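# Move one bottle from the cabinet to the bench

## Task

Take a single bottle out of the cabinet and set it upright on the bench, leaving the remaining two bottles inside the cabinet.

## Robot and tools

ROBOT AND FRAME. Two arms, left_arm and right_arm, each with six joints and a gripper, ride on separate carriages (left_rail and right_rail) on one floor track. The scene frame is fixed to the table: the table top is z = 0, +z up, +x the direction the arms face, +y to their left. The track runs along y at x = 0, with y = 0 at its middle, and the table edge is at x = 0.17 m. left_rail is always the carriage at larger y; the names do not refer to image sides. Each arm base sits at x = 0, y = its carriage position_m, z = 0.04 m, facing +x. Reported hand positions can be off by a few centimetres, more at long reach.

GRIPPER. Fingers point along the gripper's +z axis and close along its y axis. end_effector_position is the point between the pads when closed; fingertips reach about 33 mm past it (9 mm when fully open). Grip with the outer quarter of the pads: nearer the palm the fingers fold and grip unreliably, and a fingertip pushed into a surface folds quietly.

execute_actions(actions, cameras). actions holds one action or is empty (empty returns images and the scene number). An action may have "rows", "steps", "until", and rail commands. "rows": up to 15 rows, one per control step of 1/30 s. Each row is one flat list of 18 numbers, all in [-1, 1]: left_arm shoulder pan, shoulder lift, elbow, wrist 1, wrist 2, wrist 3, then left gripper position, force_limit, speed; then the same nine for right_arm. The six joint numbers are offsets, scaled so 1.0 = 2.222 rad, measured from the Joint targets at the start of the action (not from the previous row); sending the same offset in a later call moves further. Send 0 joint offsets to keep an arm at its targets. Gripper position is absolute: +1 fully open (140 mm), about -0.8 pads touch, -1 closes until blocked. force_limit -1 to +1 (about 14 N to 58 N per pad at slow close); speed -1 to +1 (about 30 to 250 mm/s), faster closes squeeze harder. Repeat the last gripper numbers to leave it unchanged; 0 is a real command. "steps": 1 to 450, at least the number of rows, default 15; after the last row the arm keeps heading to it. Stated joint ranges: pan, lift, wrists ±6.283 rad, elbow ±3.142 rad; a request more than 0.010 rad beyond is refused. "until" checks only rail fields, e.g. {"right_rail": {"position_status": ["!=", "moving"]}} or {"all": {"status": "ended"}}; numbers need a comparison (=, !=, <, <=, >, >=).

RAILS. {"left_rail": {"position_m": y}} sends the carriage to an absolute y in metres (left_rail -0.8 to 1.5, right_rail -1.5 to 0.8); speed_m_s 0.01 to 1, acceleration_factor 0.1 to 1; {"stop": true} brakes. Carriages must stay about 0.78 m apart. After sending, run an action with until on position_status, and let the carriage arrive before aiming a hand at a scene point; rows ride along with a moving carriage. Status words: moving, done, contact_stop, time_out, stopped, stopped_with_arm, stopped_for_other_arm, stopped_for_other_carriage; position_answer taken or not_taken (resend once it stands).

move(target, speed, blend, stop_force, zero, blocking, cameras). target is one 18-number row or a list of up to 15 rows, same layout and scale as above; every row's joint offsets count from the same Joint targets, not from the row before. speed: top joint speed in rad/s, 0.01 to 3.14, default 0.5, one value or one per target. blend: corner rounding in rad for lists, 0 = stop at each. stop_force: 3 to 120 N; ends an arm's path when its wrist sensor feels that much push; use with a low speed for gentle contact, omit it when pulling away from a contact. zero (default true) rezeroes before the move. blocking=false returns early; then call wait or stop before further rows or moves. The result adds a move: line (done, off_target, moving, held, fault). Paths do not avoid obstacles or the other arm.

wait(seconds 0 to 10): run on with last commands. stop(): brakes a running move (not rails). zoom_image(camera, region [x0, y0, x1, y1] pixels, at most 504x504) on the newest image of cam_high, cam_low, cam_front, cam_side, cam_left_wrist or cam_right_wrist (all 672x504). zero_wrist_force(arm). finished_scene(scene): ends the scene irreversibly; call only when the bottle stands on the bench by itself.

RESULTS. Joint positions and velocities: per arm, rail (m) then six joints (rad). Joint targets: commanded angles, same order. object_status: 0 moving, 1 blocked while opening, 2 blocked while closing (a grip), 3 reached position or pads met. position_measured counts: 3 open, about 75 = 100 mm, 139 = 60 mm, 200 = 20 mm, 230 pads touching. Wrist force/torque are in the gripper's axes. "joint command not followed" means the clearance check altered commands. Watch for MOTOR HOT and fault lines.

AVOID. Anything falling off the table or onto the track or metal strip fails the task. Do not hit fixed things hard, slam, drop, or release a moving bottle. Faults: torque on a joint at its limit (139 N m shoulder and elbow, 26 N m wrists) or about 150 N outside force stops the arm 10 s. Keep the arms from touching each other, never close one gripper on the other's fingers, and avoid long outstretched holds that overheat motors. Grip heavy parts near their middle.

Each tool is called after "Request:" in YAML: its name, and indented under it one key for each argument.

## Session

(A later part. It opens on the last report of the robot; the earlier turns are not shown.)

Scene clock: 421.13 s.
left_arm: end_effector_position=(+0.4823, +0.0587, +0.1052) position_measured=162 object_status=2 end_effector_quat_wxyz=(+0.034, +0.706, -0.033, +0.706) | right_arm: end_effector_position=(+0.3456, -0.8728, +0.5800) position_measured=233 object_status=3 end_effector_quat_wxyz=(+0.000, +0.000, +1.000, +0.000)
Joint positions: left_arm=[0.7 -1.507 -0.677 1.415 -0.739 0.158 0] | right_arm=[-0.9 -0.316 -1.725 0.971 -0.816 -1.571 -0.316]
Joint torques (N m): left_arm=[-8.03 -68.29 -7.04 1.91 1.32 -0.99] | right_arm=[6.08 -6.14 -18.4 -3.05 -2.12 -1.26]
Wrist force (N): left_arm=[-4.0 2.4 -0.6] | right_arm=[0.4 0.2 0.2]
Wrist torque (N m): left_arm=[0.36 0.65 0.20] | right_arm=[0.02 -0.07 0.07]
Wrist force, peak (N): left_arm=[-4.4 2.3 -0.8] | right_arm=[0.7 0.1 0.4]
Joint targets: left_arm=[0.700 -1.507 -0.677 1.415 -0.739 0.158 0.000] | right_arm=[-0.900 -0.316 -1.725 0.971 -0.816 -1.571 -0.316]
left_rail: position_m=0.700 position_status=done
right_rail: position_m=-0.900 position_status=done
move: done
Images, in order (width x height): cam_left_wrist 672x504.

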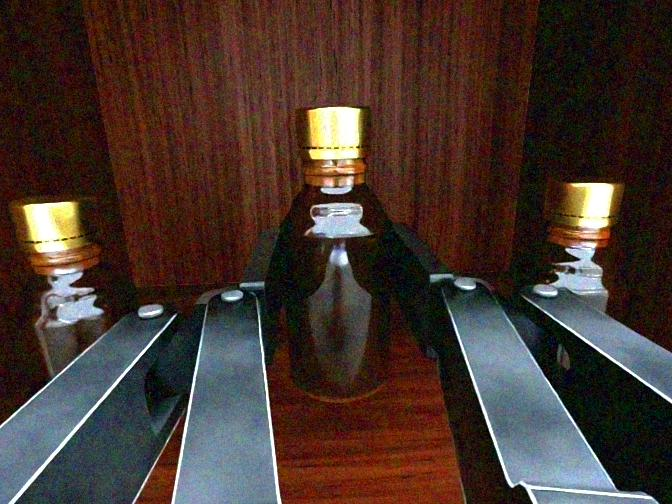

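Request:
move:
  target:
    - [-0.0925,-0.0450,0.0555,-0.0105,-0.0924,0,-1,-0.3,-1,0,0,0,0,0,0,-1,-1,0]
    - [-0.0627,-0.0565,0.0794,-0.0229,0.3662,0,-1,-0.3,-1,0,0,0,0,0,0,-1,-1,0]
    - [0.0880,-0.0434,0.0522,-0.0088,0.7526,0,-1,-0.3,-1,0,0,0,0,0,0,-1,-1,0]
    - [0.0880,0.0083,0.0511,-0.0594,0.7526,0,-1,-0.3,-1,0,0,0,0,0,0,-1,-1,0]
  speed: [0.17,0.45,0.45,0.15]
  blend: [0.02,0.05,0.02,0]
  cameras: ["cam_high","cam_front","cam_left_wrist"]

Scene clock: 458.73 s.
left_arm: end_effector_position=(+0.2796, -0.1465, +0.0638) position_measured=162 object_status=2 end_effector_quat_wxyz=(+0.500, +0.500, -0.500, +0.500) | right_arm: end_effector_position=(+0.3456, -0.8728, +0.5800) position_measured=233 object_status=3 end_effector_quat_wxyz=(+0.000, +0.000, +1.000, +0.000)
Joint positions: left_arm=[0.7 -1.312 -0.659 1.528 -0.87 1.831 0] | right_arm=[-0.9 -0.316 -1.725 0.971 -0.816 -1.571 -0.316]
Joint torques (N m): left_arm=[7.85 -54.45 -34.61 -5.71 1.61 -1.47] | right_arm=[6.57 -5.62 -18.18 -3.09 -1.93 -0.58]
Wrist force (N): left_arm=[-4.1 2.5 -0.3] | right_arm=[0.3 0.1 0.1]
Wrist torque (N m): left_arm=[0.37 0.69 0.21] | right_arm=[0.03 -0.05 0.07]
Wrist force, peak (N): left_arm=[-5.1 2.4 -0.6] | right_arm=[0.9 -0.1 0.1]
Joint targets: left_arm=[0.700 -1.312 -0.659 1.528 -0.871 1.831 0.000] | right_arm=[-0.900 -0.316 -1.725 0.971 -0.816 -1.571 -0.316]
left_rail: position_m=0.700 position_status=done
right_rail: position_m=-0.900 position_status=done
move: done
Images, in order (width x height): cam_high 672x504, cam_front 672x504, cam_left_wrist 672x504.

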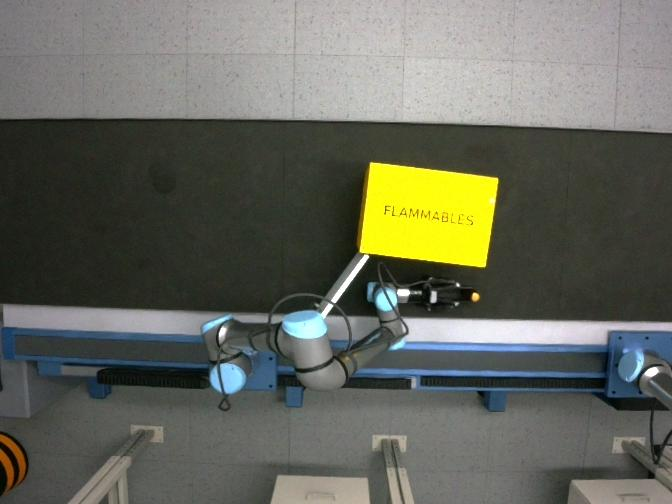

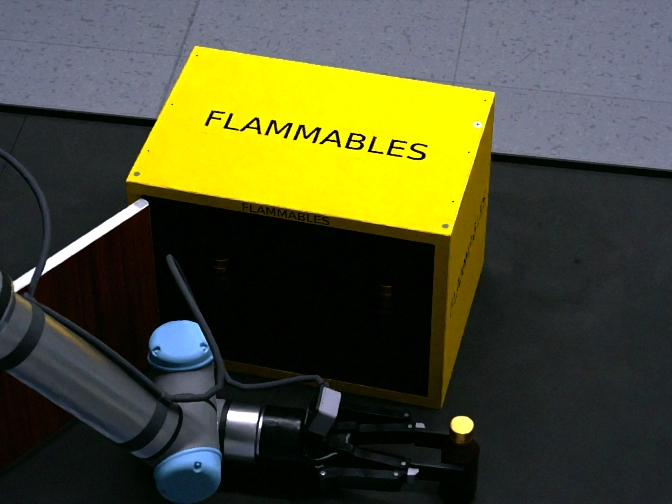

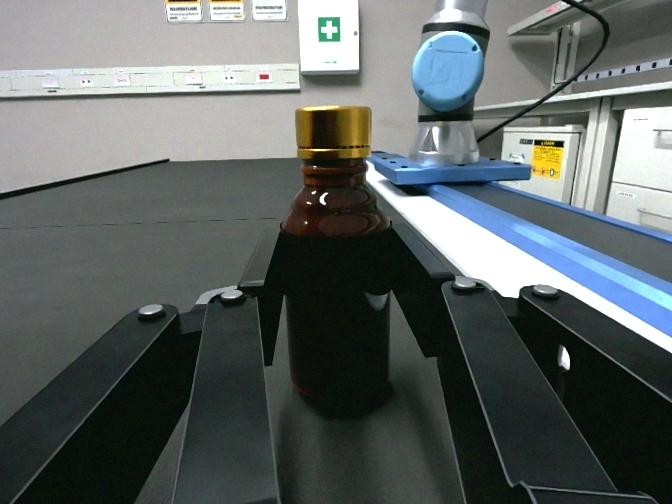

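Request:
move:
  target: [0,0.0139,-0.0023,-0.0116,0,0,-1,-0.3,-1,0,0,0,0,0,0,-1,-1,0]
  speed: 0.02
  stop_force: 6
  cameras: ["cam_left_wrist"]

Scene clock: 466.17 s.
left_arm: end_effector_position=(+0.2797, -0.1466, +0.0560) position_measured=162 object_status=2 end_effector_quat_wxyz=(+0.500, +0.500, -0.500, +0.500) | right_arm: end_effector_position=(+0.3456, -0.8728, +0.5800) position_measured=233 object_status=3 end_effector_quat_wxyz=(+0.000, +0.000, +1.000, +0.000)
Joint positions: left_arm=[0.7 -1.312 -0.645 1.526 -0.882 1.831 0] | right_arm=[-0.9 -0.316 -1.725 0.971 -0.816 -1.571 -0.316]
Joint torques (N m): left_arm=[3.71 -63.24 -2.21 -1.07 0.24 -1.89] | right_arm=[6.32 -5.61 -17.03 -3.14 -2.18 -0.6]
Wrist force (N): left_arm=[1.5 2.2 0.5] | right_arm=[0.3 -0.1 0.1]
Wrist torque (N m): left_arm=[0.32 0.63 0.14] | right_arm=[-0.01 -0.05 0.07]
Wrist force, peak (N): left_arm=[6.9 2.3 -2.7] | right_arm=[0.7 -0.2 0.4]
Joint targets: left_arm=[0.700 -1.312 -0.645 1.526 -0.882 1.831 0.000] | right_arm=[-0.900 -0.316 -1.725 0.971 -0.816 -1.571 -0.316]
left_rail: position_m=0.700 position_status=done
right_rail: position_m=-0.900 position_status=done
move: contact (left_arm); left_arm: the shoulder lift is farthest, 0.017 rad from its target
Images, in order (width x height): cam_left_wrist 672x504.

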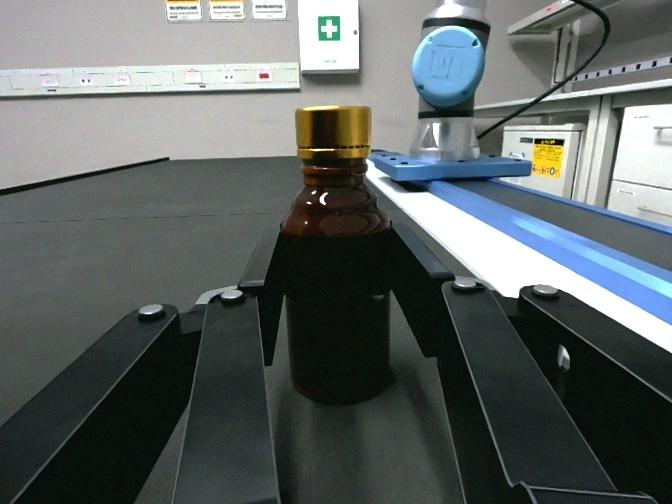

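Request:
move:
  target:
    - [0,0,0,0,0,0,0.24,-0.3,-1,0,0,0,0,0,0,-1,-1,0]
    - [0,-0.1050,-0.0095,0.1149,0,0,0.24,-0.3,-1,0,0,0,0,0,0,-1,-1,0]
    - [0,-0.4860,-0.2498,0.7363,0,0,0.24,-0.3,-1,0,0,0,0,0,0,-1,-1,0]
    - [0.2246,-0.4860,-0.2498,0.3830,-0.8240,-0.18,-1,-1,0,0,0,0,0,0,0,-1,-1,0]
  speed: [0.1,0.17,0.7,0.9]
  blend: [0,0.03,0.1,0]
  cameras: ["cam_front","cam_side"]

Request:
execute_actions:
  actions:
    - {"left_rail": {"position_m": 0.55}, "steps": 120, "until": {"left_rail": {"position_status": ["!=", "moving"]}}}
  cameras: ["cam_high","cam_front"]

Scene clock: 488.60 s.
left_arm: end_effector_position=(+0.5229, +0.7942, +0.8203) position_measured=233 object_status=3 end_effector_quat_wxyz=(+0.150, +0.399, +0.584, +0.691) | right_arm: end_effector_position=(+0.3456, -0.8728, +0.5800) position_measured=233 object_status=3 end_effector_quat_wxyz=(+0.000, +0.000, +1.000, +0.000)
Joint positions: left_arm=[0.7 -0.813 -1.725 0.971 -0.031 0 -0.4] | right_arm=[-0.9 -0.316 -1.725 0.971 -0.816 -1.571 -0.316]
Joint torques (N m): left_arm=[6.99 -12.87 -33.79 -4.36 0.65 -2.21] | right_arm=[5.88 -6.64 -17.76 -2.83 -2.08 -0.33]
Wrist force (N): left_arm=[-2.1 1.9 -0.1] | right_arm=[0.5 0.0 0.0]
Wrist torque (N m): left_arm=[0.23 0.82 -0.20] | right_arm=[-0.01 -0.10 0.07]
Wrist force, peak (N): left_arm=[-0.7 4.0 -1.9] | right_arm=[0.7 0.0 0.4]
Joint targets: left_arm=[0.700 -0.813 -1.725 0.971 -0.031 0.000 -0.400] | right_arm=[-0.900 -0.316 -1.725 0.971 -0.816 -1.571 -0.316]
left_rail: position_m=0.700 position_status=done
right_rail: position_m=-0.900 position_status=done
move: done
Images, in order (width x height): cam_front 672x504, cam_side 672x504.

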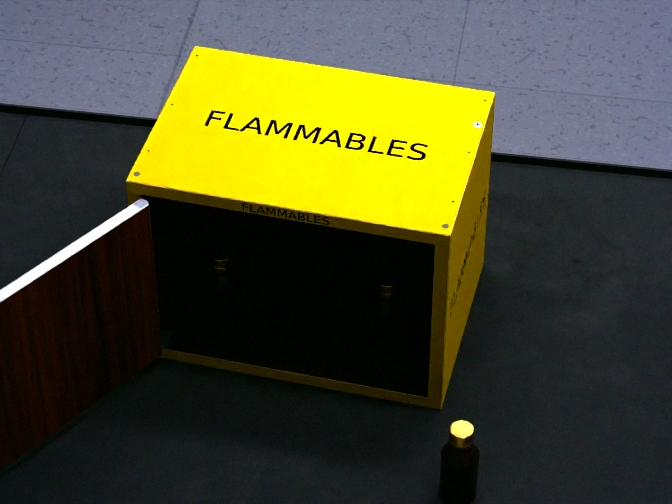

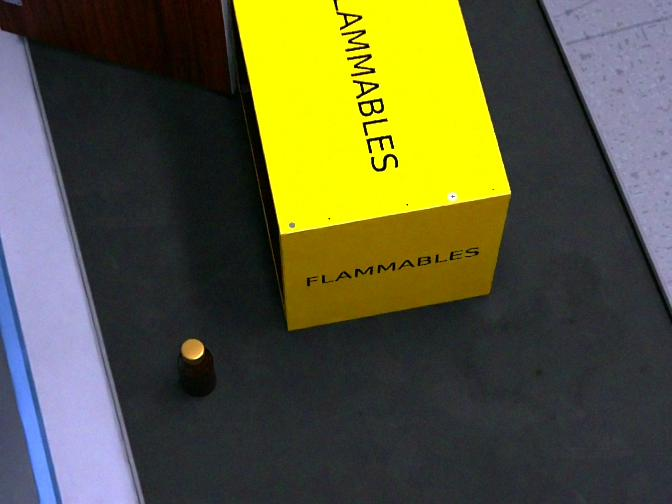

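Scene clock: 489.80 s.
left_arm: end_effector_position=(+0.5229, +0.6442, +0.8203) position_measured=233 object_status=3 end_effector_quat_wxyz=(+0.150, +0.399, +0.584, +0.691) | right_arm: end_effector_position=(+0.3456, -0.8728, +0.5800) position_measured=233 object_status=3 end_effector_quat_wxyz=(+0.000, +0.000, +1.000, +0.000)
Joint positions: left_arm=[0.55 -0.813 -1.725 0.971 -0.031 0 -0.4] | right_arm=[-0.9 -0.316 -1.725 0.971 -0.816 -1.571 -0.316]
Joint torques (N m): left_arm=[-1.16 -8.21 -28.56 -3.32 1.71 -1.88] | right_arm=[5.72 -5.48 -18.66 -3.03 -1.96 -0.09]
Wrist force (N): left_arm=[-2.0 2.0 -0.3] | right_arm=[0.3 0.0 0.0]
Wrist torque (N m): left_arm=[0.26 0.80 -0.19] | right_arm=[0.01 -0.06 0.06]
Wrist force, peak (N): left_arm=[-3.2 2.4 -0.7] | right_arm=[0.7 -0.1 -0.1]
Joint targets: left_arm=[0.550 -0.813 -1.725 0.971 -0.031 0.000 -0.400] | right_arm=[-0.900 -0.316 -1.725 0.971 -0.816 -1.571 -0.316]
Tool commands: left_gripper/position=-1.0 left_gripper/force_limit=-1.0 left_gripper/speed=+0.0 right_gripper/position=-1.0 right_gripper/force_limit=-1.0 right_gripper/speed=+0.0
left_rail: position_m=0.550 position_status=done
right_rail: position_m=-0.900 position_status=done
Images, in order (width x height): cam_high 672x504, cam_front 672x504.

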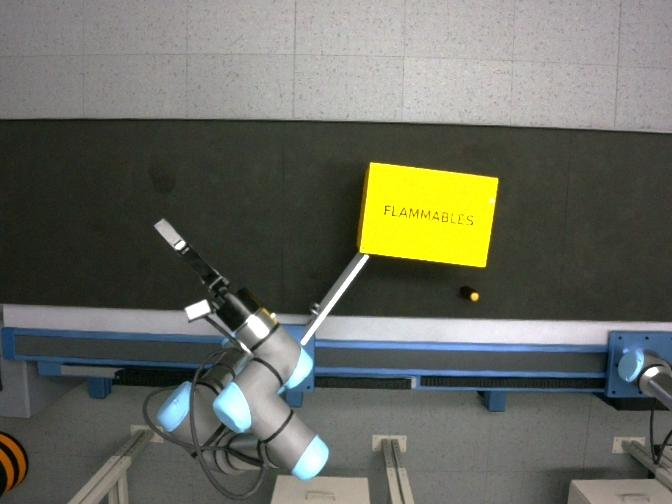

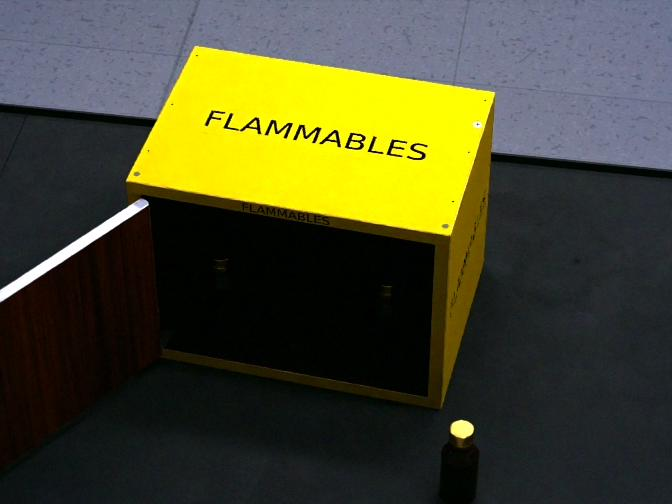

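Request:
move:
  target:
    - [-0.0296,0,0,-0.3533,-0.7070,-0.2155,-1,-1,0,0,0,0,0,0,0,-1,-1,0]
    - [-0.0296,-0.2145,0.5248,-0.6638,-0.7070,-0.2155,-1,-1,0,0,0,0,0,0,0,-1,-1,0]
    - [-0.2491,-0.1996,0.5192,-0.6732,-0.7070,-0.4350,-1,-1,0,0,0,0,0,0,0,-1,-1,0]
    - [-0.2989,-0.0730,0.4530,-0.7336,-0.7070,-0.4847,-1,-1,0,0,0,0,0,0,0,-1,-1,0]
    - [-0.2726,0.0748,0.3296,-0.7579,-0.7070,-0.4585,-1,-1,0,0,0,0,0,0,0,-1,-1,0]
    - [-0.2248,0.1982,0.1861,-0.7380,-0.7070,-0.4107,-1,-1,0,0,0,0,0,0,0,-1,-1,0]
    - [-0.1821,0.2820,0.0689,-0.7045,-0.7070,-0.3680,-1,-1,0,0,0,0,0,0,0,-1,-1,0]
  speed: [1.0,0.8,0.4,0.4,0.4,0.35,0.25]
  blend: [0.1,0.05,0.05,0.05,0.05,0.05,0]
  cameras: ["cam_high","cam_front","cam_left_wrist"]

Scene clock: 539.17 s.
left_arm: end_effector_position=(+0.3621, -0.0467, +0.2596) position_measured=233 object_status=3 end_effector_quat_wxyz=(+0.000, +0.000, +1.000, +0.000) | right_arm: end_effector_position=(+0.3456, -0.8728, +0.5800) position_measured=233 object_status=3 end_effector_quat_wxyz=(+0.000, +0.000, +1.000, +0.000)
Joint positions: left_arm=[0.55 -1.217 -1.098 1.124 -1.597 -1.571 -1.218] | right_arm=[-0.9 -0.316 -1.725 0.971 -0.816 -1.571 -0.316]
Joint torques (N m): left_arm=[8.86 -44.12 -40.77 -1.08 0.58 2.08] | right_arm=[6.69 -5 -18.02 -2.95 -1.96 0.15]
Wrist force (N): left_arm=[-4.0 0.2 -0.9] | right_arm=[0.4 0.1 0.1]
Wrist torque (N m): left_arm=[-0.19 1.21 -0.11] | right_arm=[0.02 -0.09 0.07]
Wrist force, peak (N): left_arm=[-34.5 35.4 0.3] | right_arm=[0.7 0.1 0.3]
Joint targets: left_arm=[0.550 -1.217 -1.098 1.124 -1.597 -1.571 -1.218] | right_arm=[-0.900 -0.316 -1.725 0.971 -0.816 -1.571 -0.316]
left_rail: position_m=0.550 position_status=done
right_rail: position_m=-0.900 position_status=done
move: done
Images, in order (width x height): cam_high 672x504, cam_front 672x504, cam_left_wrist 672x504.

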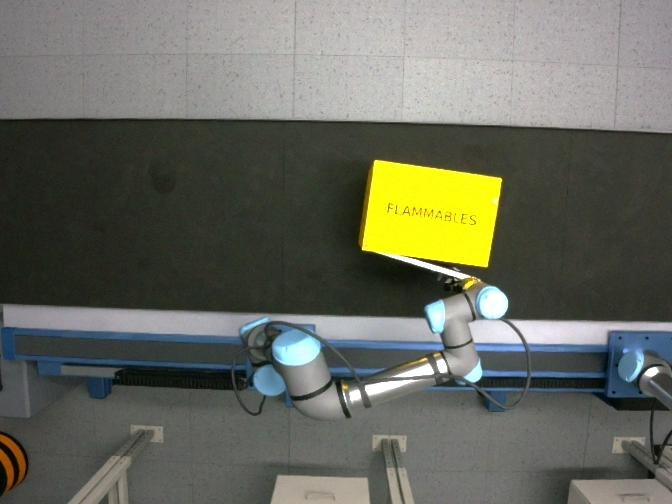

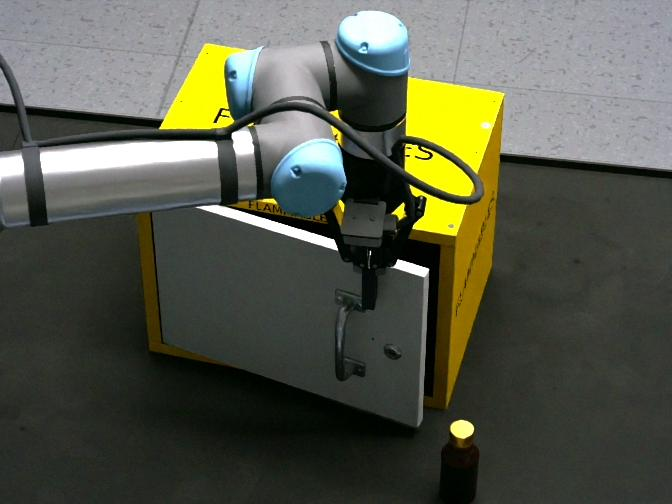

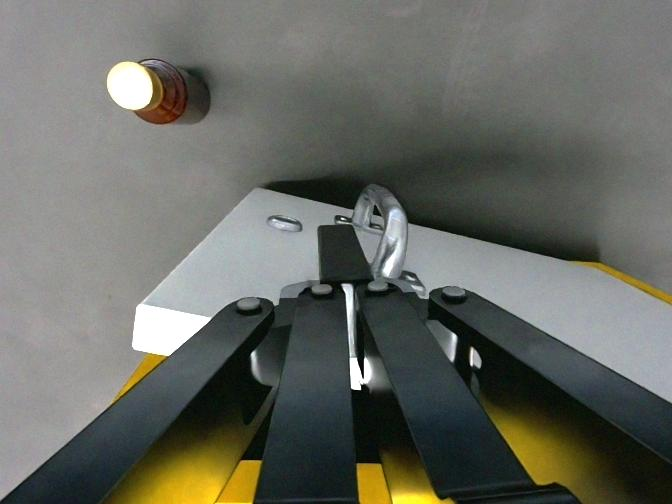

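Request:
zoom_image:
  camera: "cam_front"
  region: [300, 200, 480, 440]

Scaled by 2.100 from the camera's 672x504 image, which has a finer 960x720 frame.

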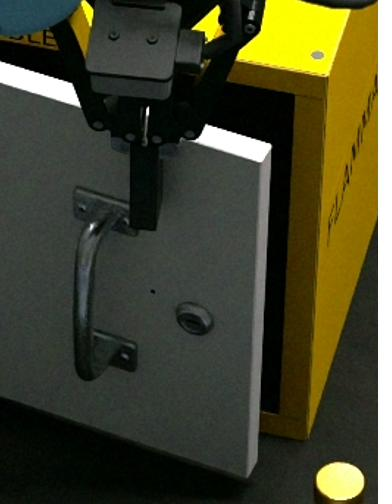

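Request:
move:
  target:
    - [0.0221,0.0366,-0.0561,0.0195,0,0.0221,-1,-1,0,0,0,0,0,0,0,-1,-1,0]
    - [0.0386,0.0611,-0.0952,0.0341,0,0.0386,-1,-1,0,0,0,0,0,0,0,-1,-1,0]
    - [0.0452,0.0709,-0.1108,0.0399,0,0.0452,-1,-1,0,0,0,0,0,0,0,-1,-1,0]
  speed: [0.1,0.05,0.04]
  blend: [0.02,0.02,0]
  stop_force: 10
  cameras: ["cam_high","cam_front","cam_left_wrist","cam_side"]

Scene clock: 572.07 s.
left_arm: end_effector_position=(+0.4082, -0.0565, +0.2597) position_measured=233 object_status=3 end_effector_quat_wxyz=(+0.000, +0.000, +1.000, +0.000) | right_arm: end_effector_position=(+0.3456, -0.8728, +0.5800) position_measured=233 object_status=3 end_effector_quat_wxyz=(+0.000, +0.000, +1.000, +0.000)
Joint positions: left_arm=[0.55 -1.162 -1.007 0.984 -1.547 -1.571 -1.162] | right_arm=[-0.9 -0.316 -1.725 0.971 -0.816 -1.571 -0.316]
Joint torques (N m): left_arm=[-10.2 -63 -13.86 -5.2 -0.5 -2.03] | right_arm=[5.75 -5.54 -17.95 -3.06 -2.11 -0.06]
Wrist force (N): left_arm=[-4.9 -1.2 -1.4] | right_arm=[0.6 0.0 0.0]
Wrist torque (N m): left_arm=[-0.23 1.17 0.02] | right_arm=[0.00 -0.12 0.07]
Wrist force, peak (N): left_arm=[10.2 0.4 -2.2] | right_arm=[0.8 0.0 0.2]
Joint targets: left_arm=[0.550 -1.162 -1.007 0.984 -1.547 -1.571 -1.162] | right_arm=[-0.900 -0.316 -1.725 0.971 -0.816 -1.571 -0.316]
left_rail: position_m=0.550 position_status=done
right_rail: position_m=-0.900 position_status=done
move: contact (left_arm); path passed 1 of 3 targets; blend cut to 0.0173 rad at target 2; left_arm: the elbow is farthest, 0.106 rad from its target
Images, in order (width x height): cam_high 672x504, cam_front 672x504, cam_side 672x504, cam_left_wrist 672x504.

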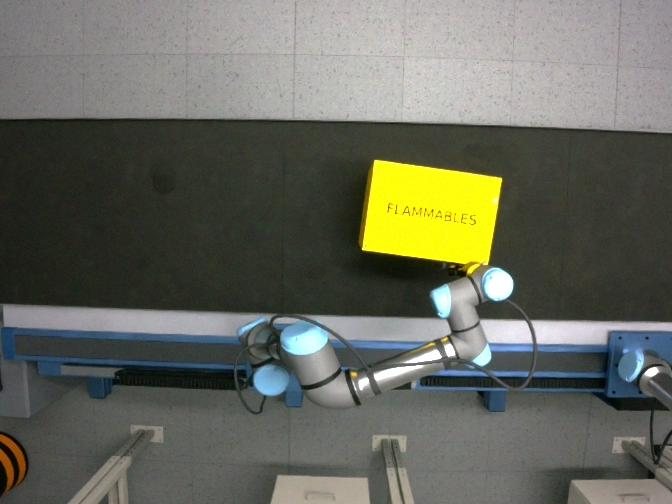

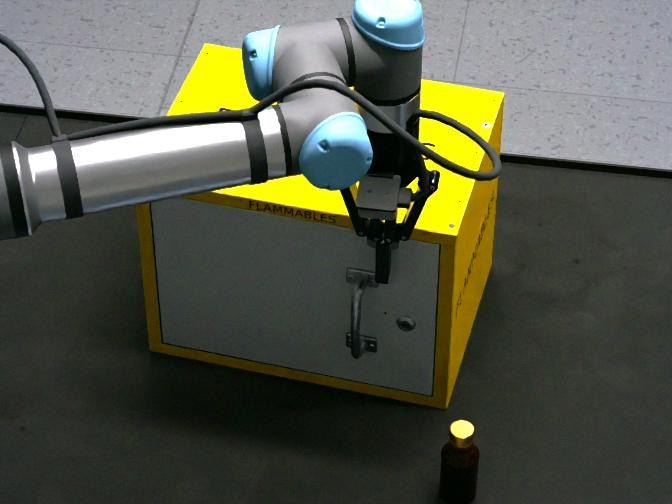

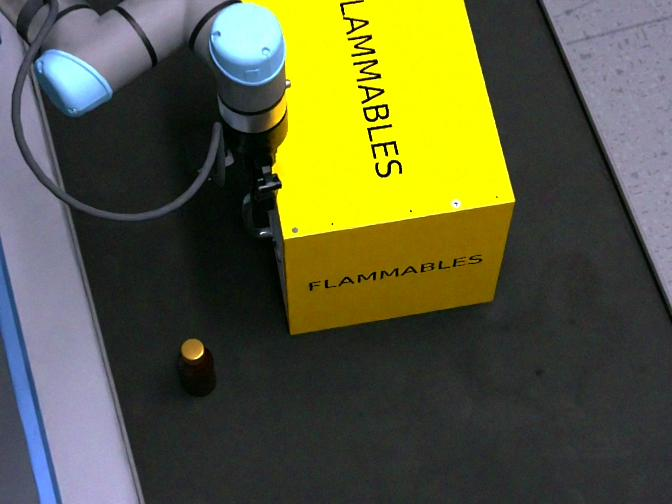

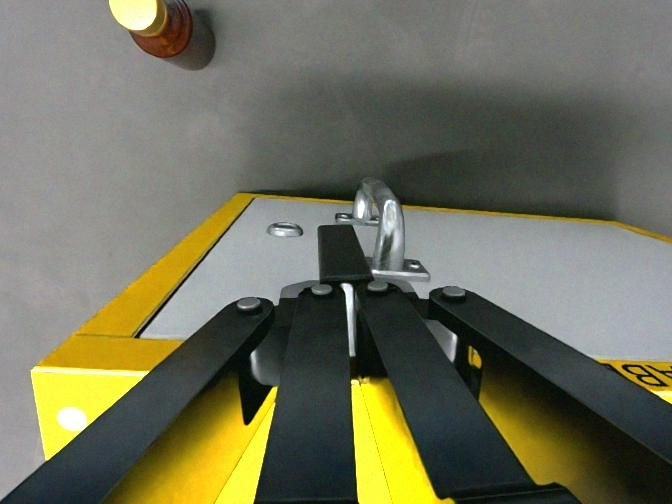

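Request:
move:
  target:
    - [-0.0280,-0.0275,0.0422,-0.0151,0,-0.0280,-1,-1,0,0,0,0,0,0,0,-1,-1,0]
    - [-0.0280,-0.0172,-0.0659,0.0828,0,-0.0280,-1,-1,0,0,0,0,0,0,0,-1,-1,0]
  speed: [0.12,0.25]
  blend: [0.02,0]
  cameras: ["cam_front","cam_side"]

Scene clock: 593.63 s.
left_arm: end_effector_position=(+0.3622, -0.0600, +0.3399) position_measured=233 object_status=3 end_effector_quat_wxyz=(+0.000, +0.000, +1.000, +0.000) | right_arm: end_effector_position=(+0.3456, -0.8728, +0.5800) position_measured=233 object_status=3 end_effector_quat_wxyz=(+0.000, +0.000, +1.000, +0.000)
Joint positions: left_arm=[0.55 -1.224 -1.045 0.838 -1.364 -1.571 -1.224] | right_arm=[-0.9 -0.316 -1.725 0.971 -0.816 -1.571 -0.316]
Joint torques (N m): left_arm=[-9.73 -44.75 -40.89 -0.61 -0.81 -2.12] | right_arm=[5.64 -6.62 -19.08 -2.83 -2.1 0.06]
Wrist force (N): left_arm=[-5.8 -2.0 -0.9] | right_arm=[0.6 0.0 0.1]
Wrist torque (N m): left_arm=[-0.43 1.23 0.01] | right_arm=[-0.01 -0.13 0.07]
Wrist force, peak (N): left_arm=[-6.6 -1.6 -0.6] | right_arm=[0.7 0.1 0.0]
Joint targets: left_arm=[0.550 -1.224 -1.045 0.837 -1.363 -1.571 -1.224] | right_arm=[-0.900 -0.316 -1.725 0.971 -0.816 -1.571 -0.316]
left_rail: position_m=0.550 position_status=done
right_rail: position_m=-0.900 position_status=done
move: done
Images, in order (width x height): cam_front 672x504, cam_side 672x504.

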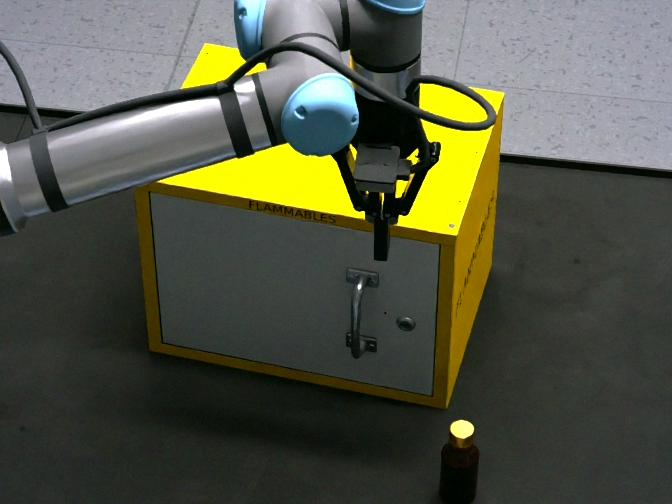

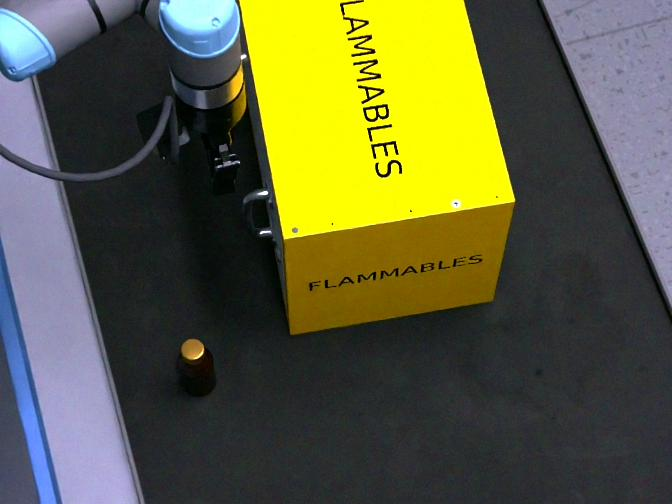

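Request:
finished_scene:
  scene: 2

The scene is finished: the task was done.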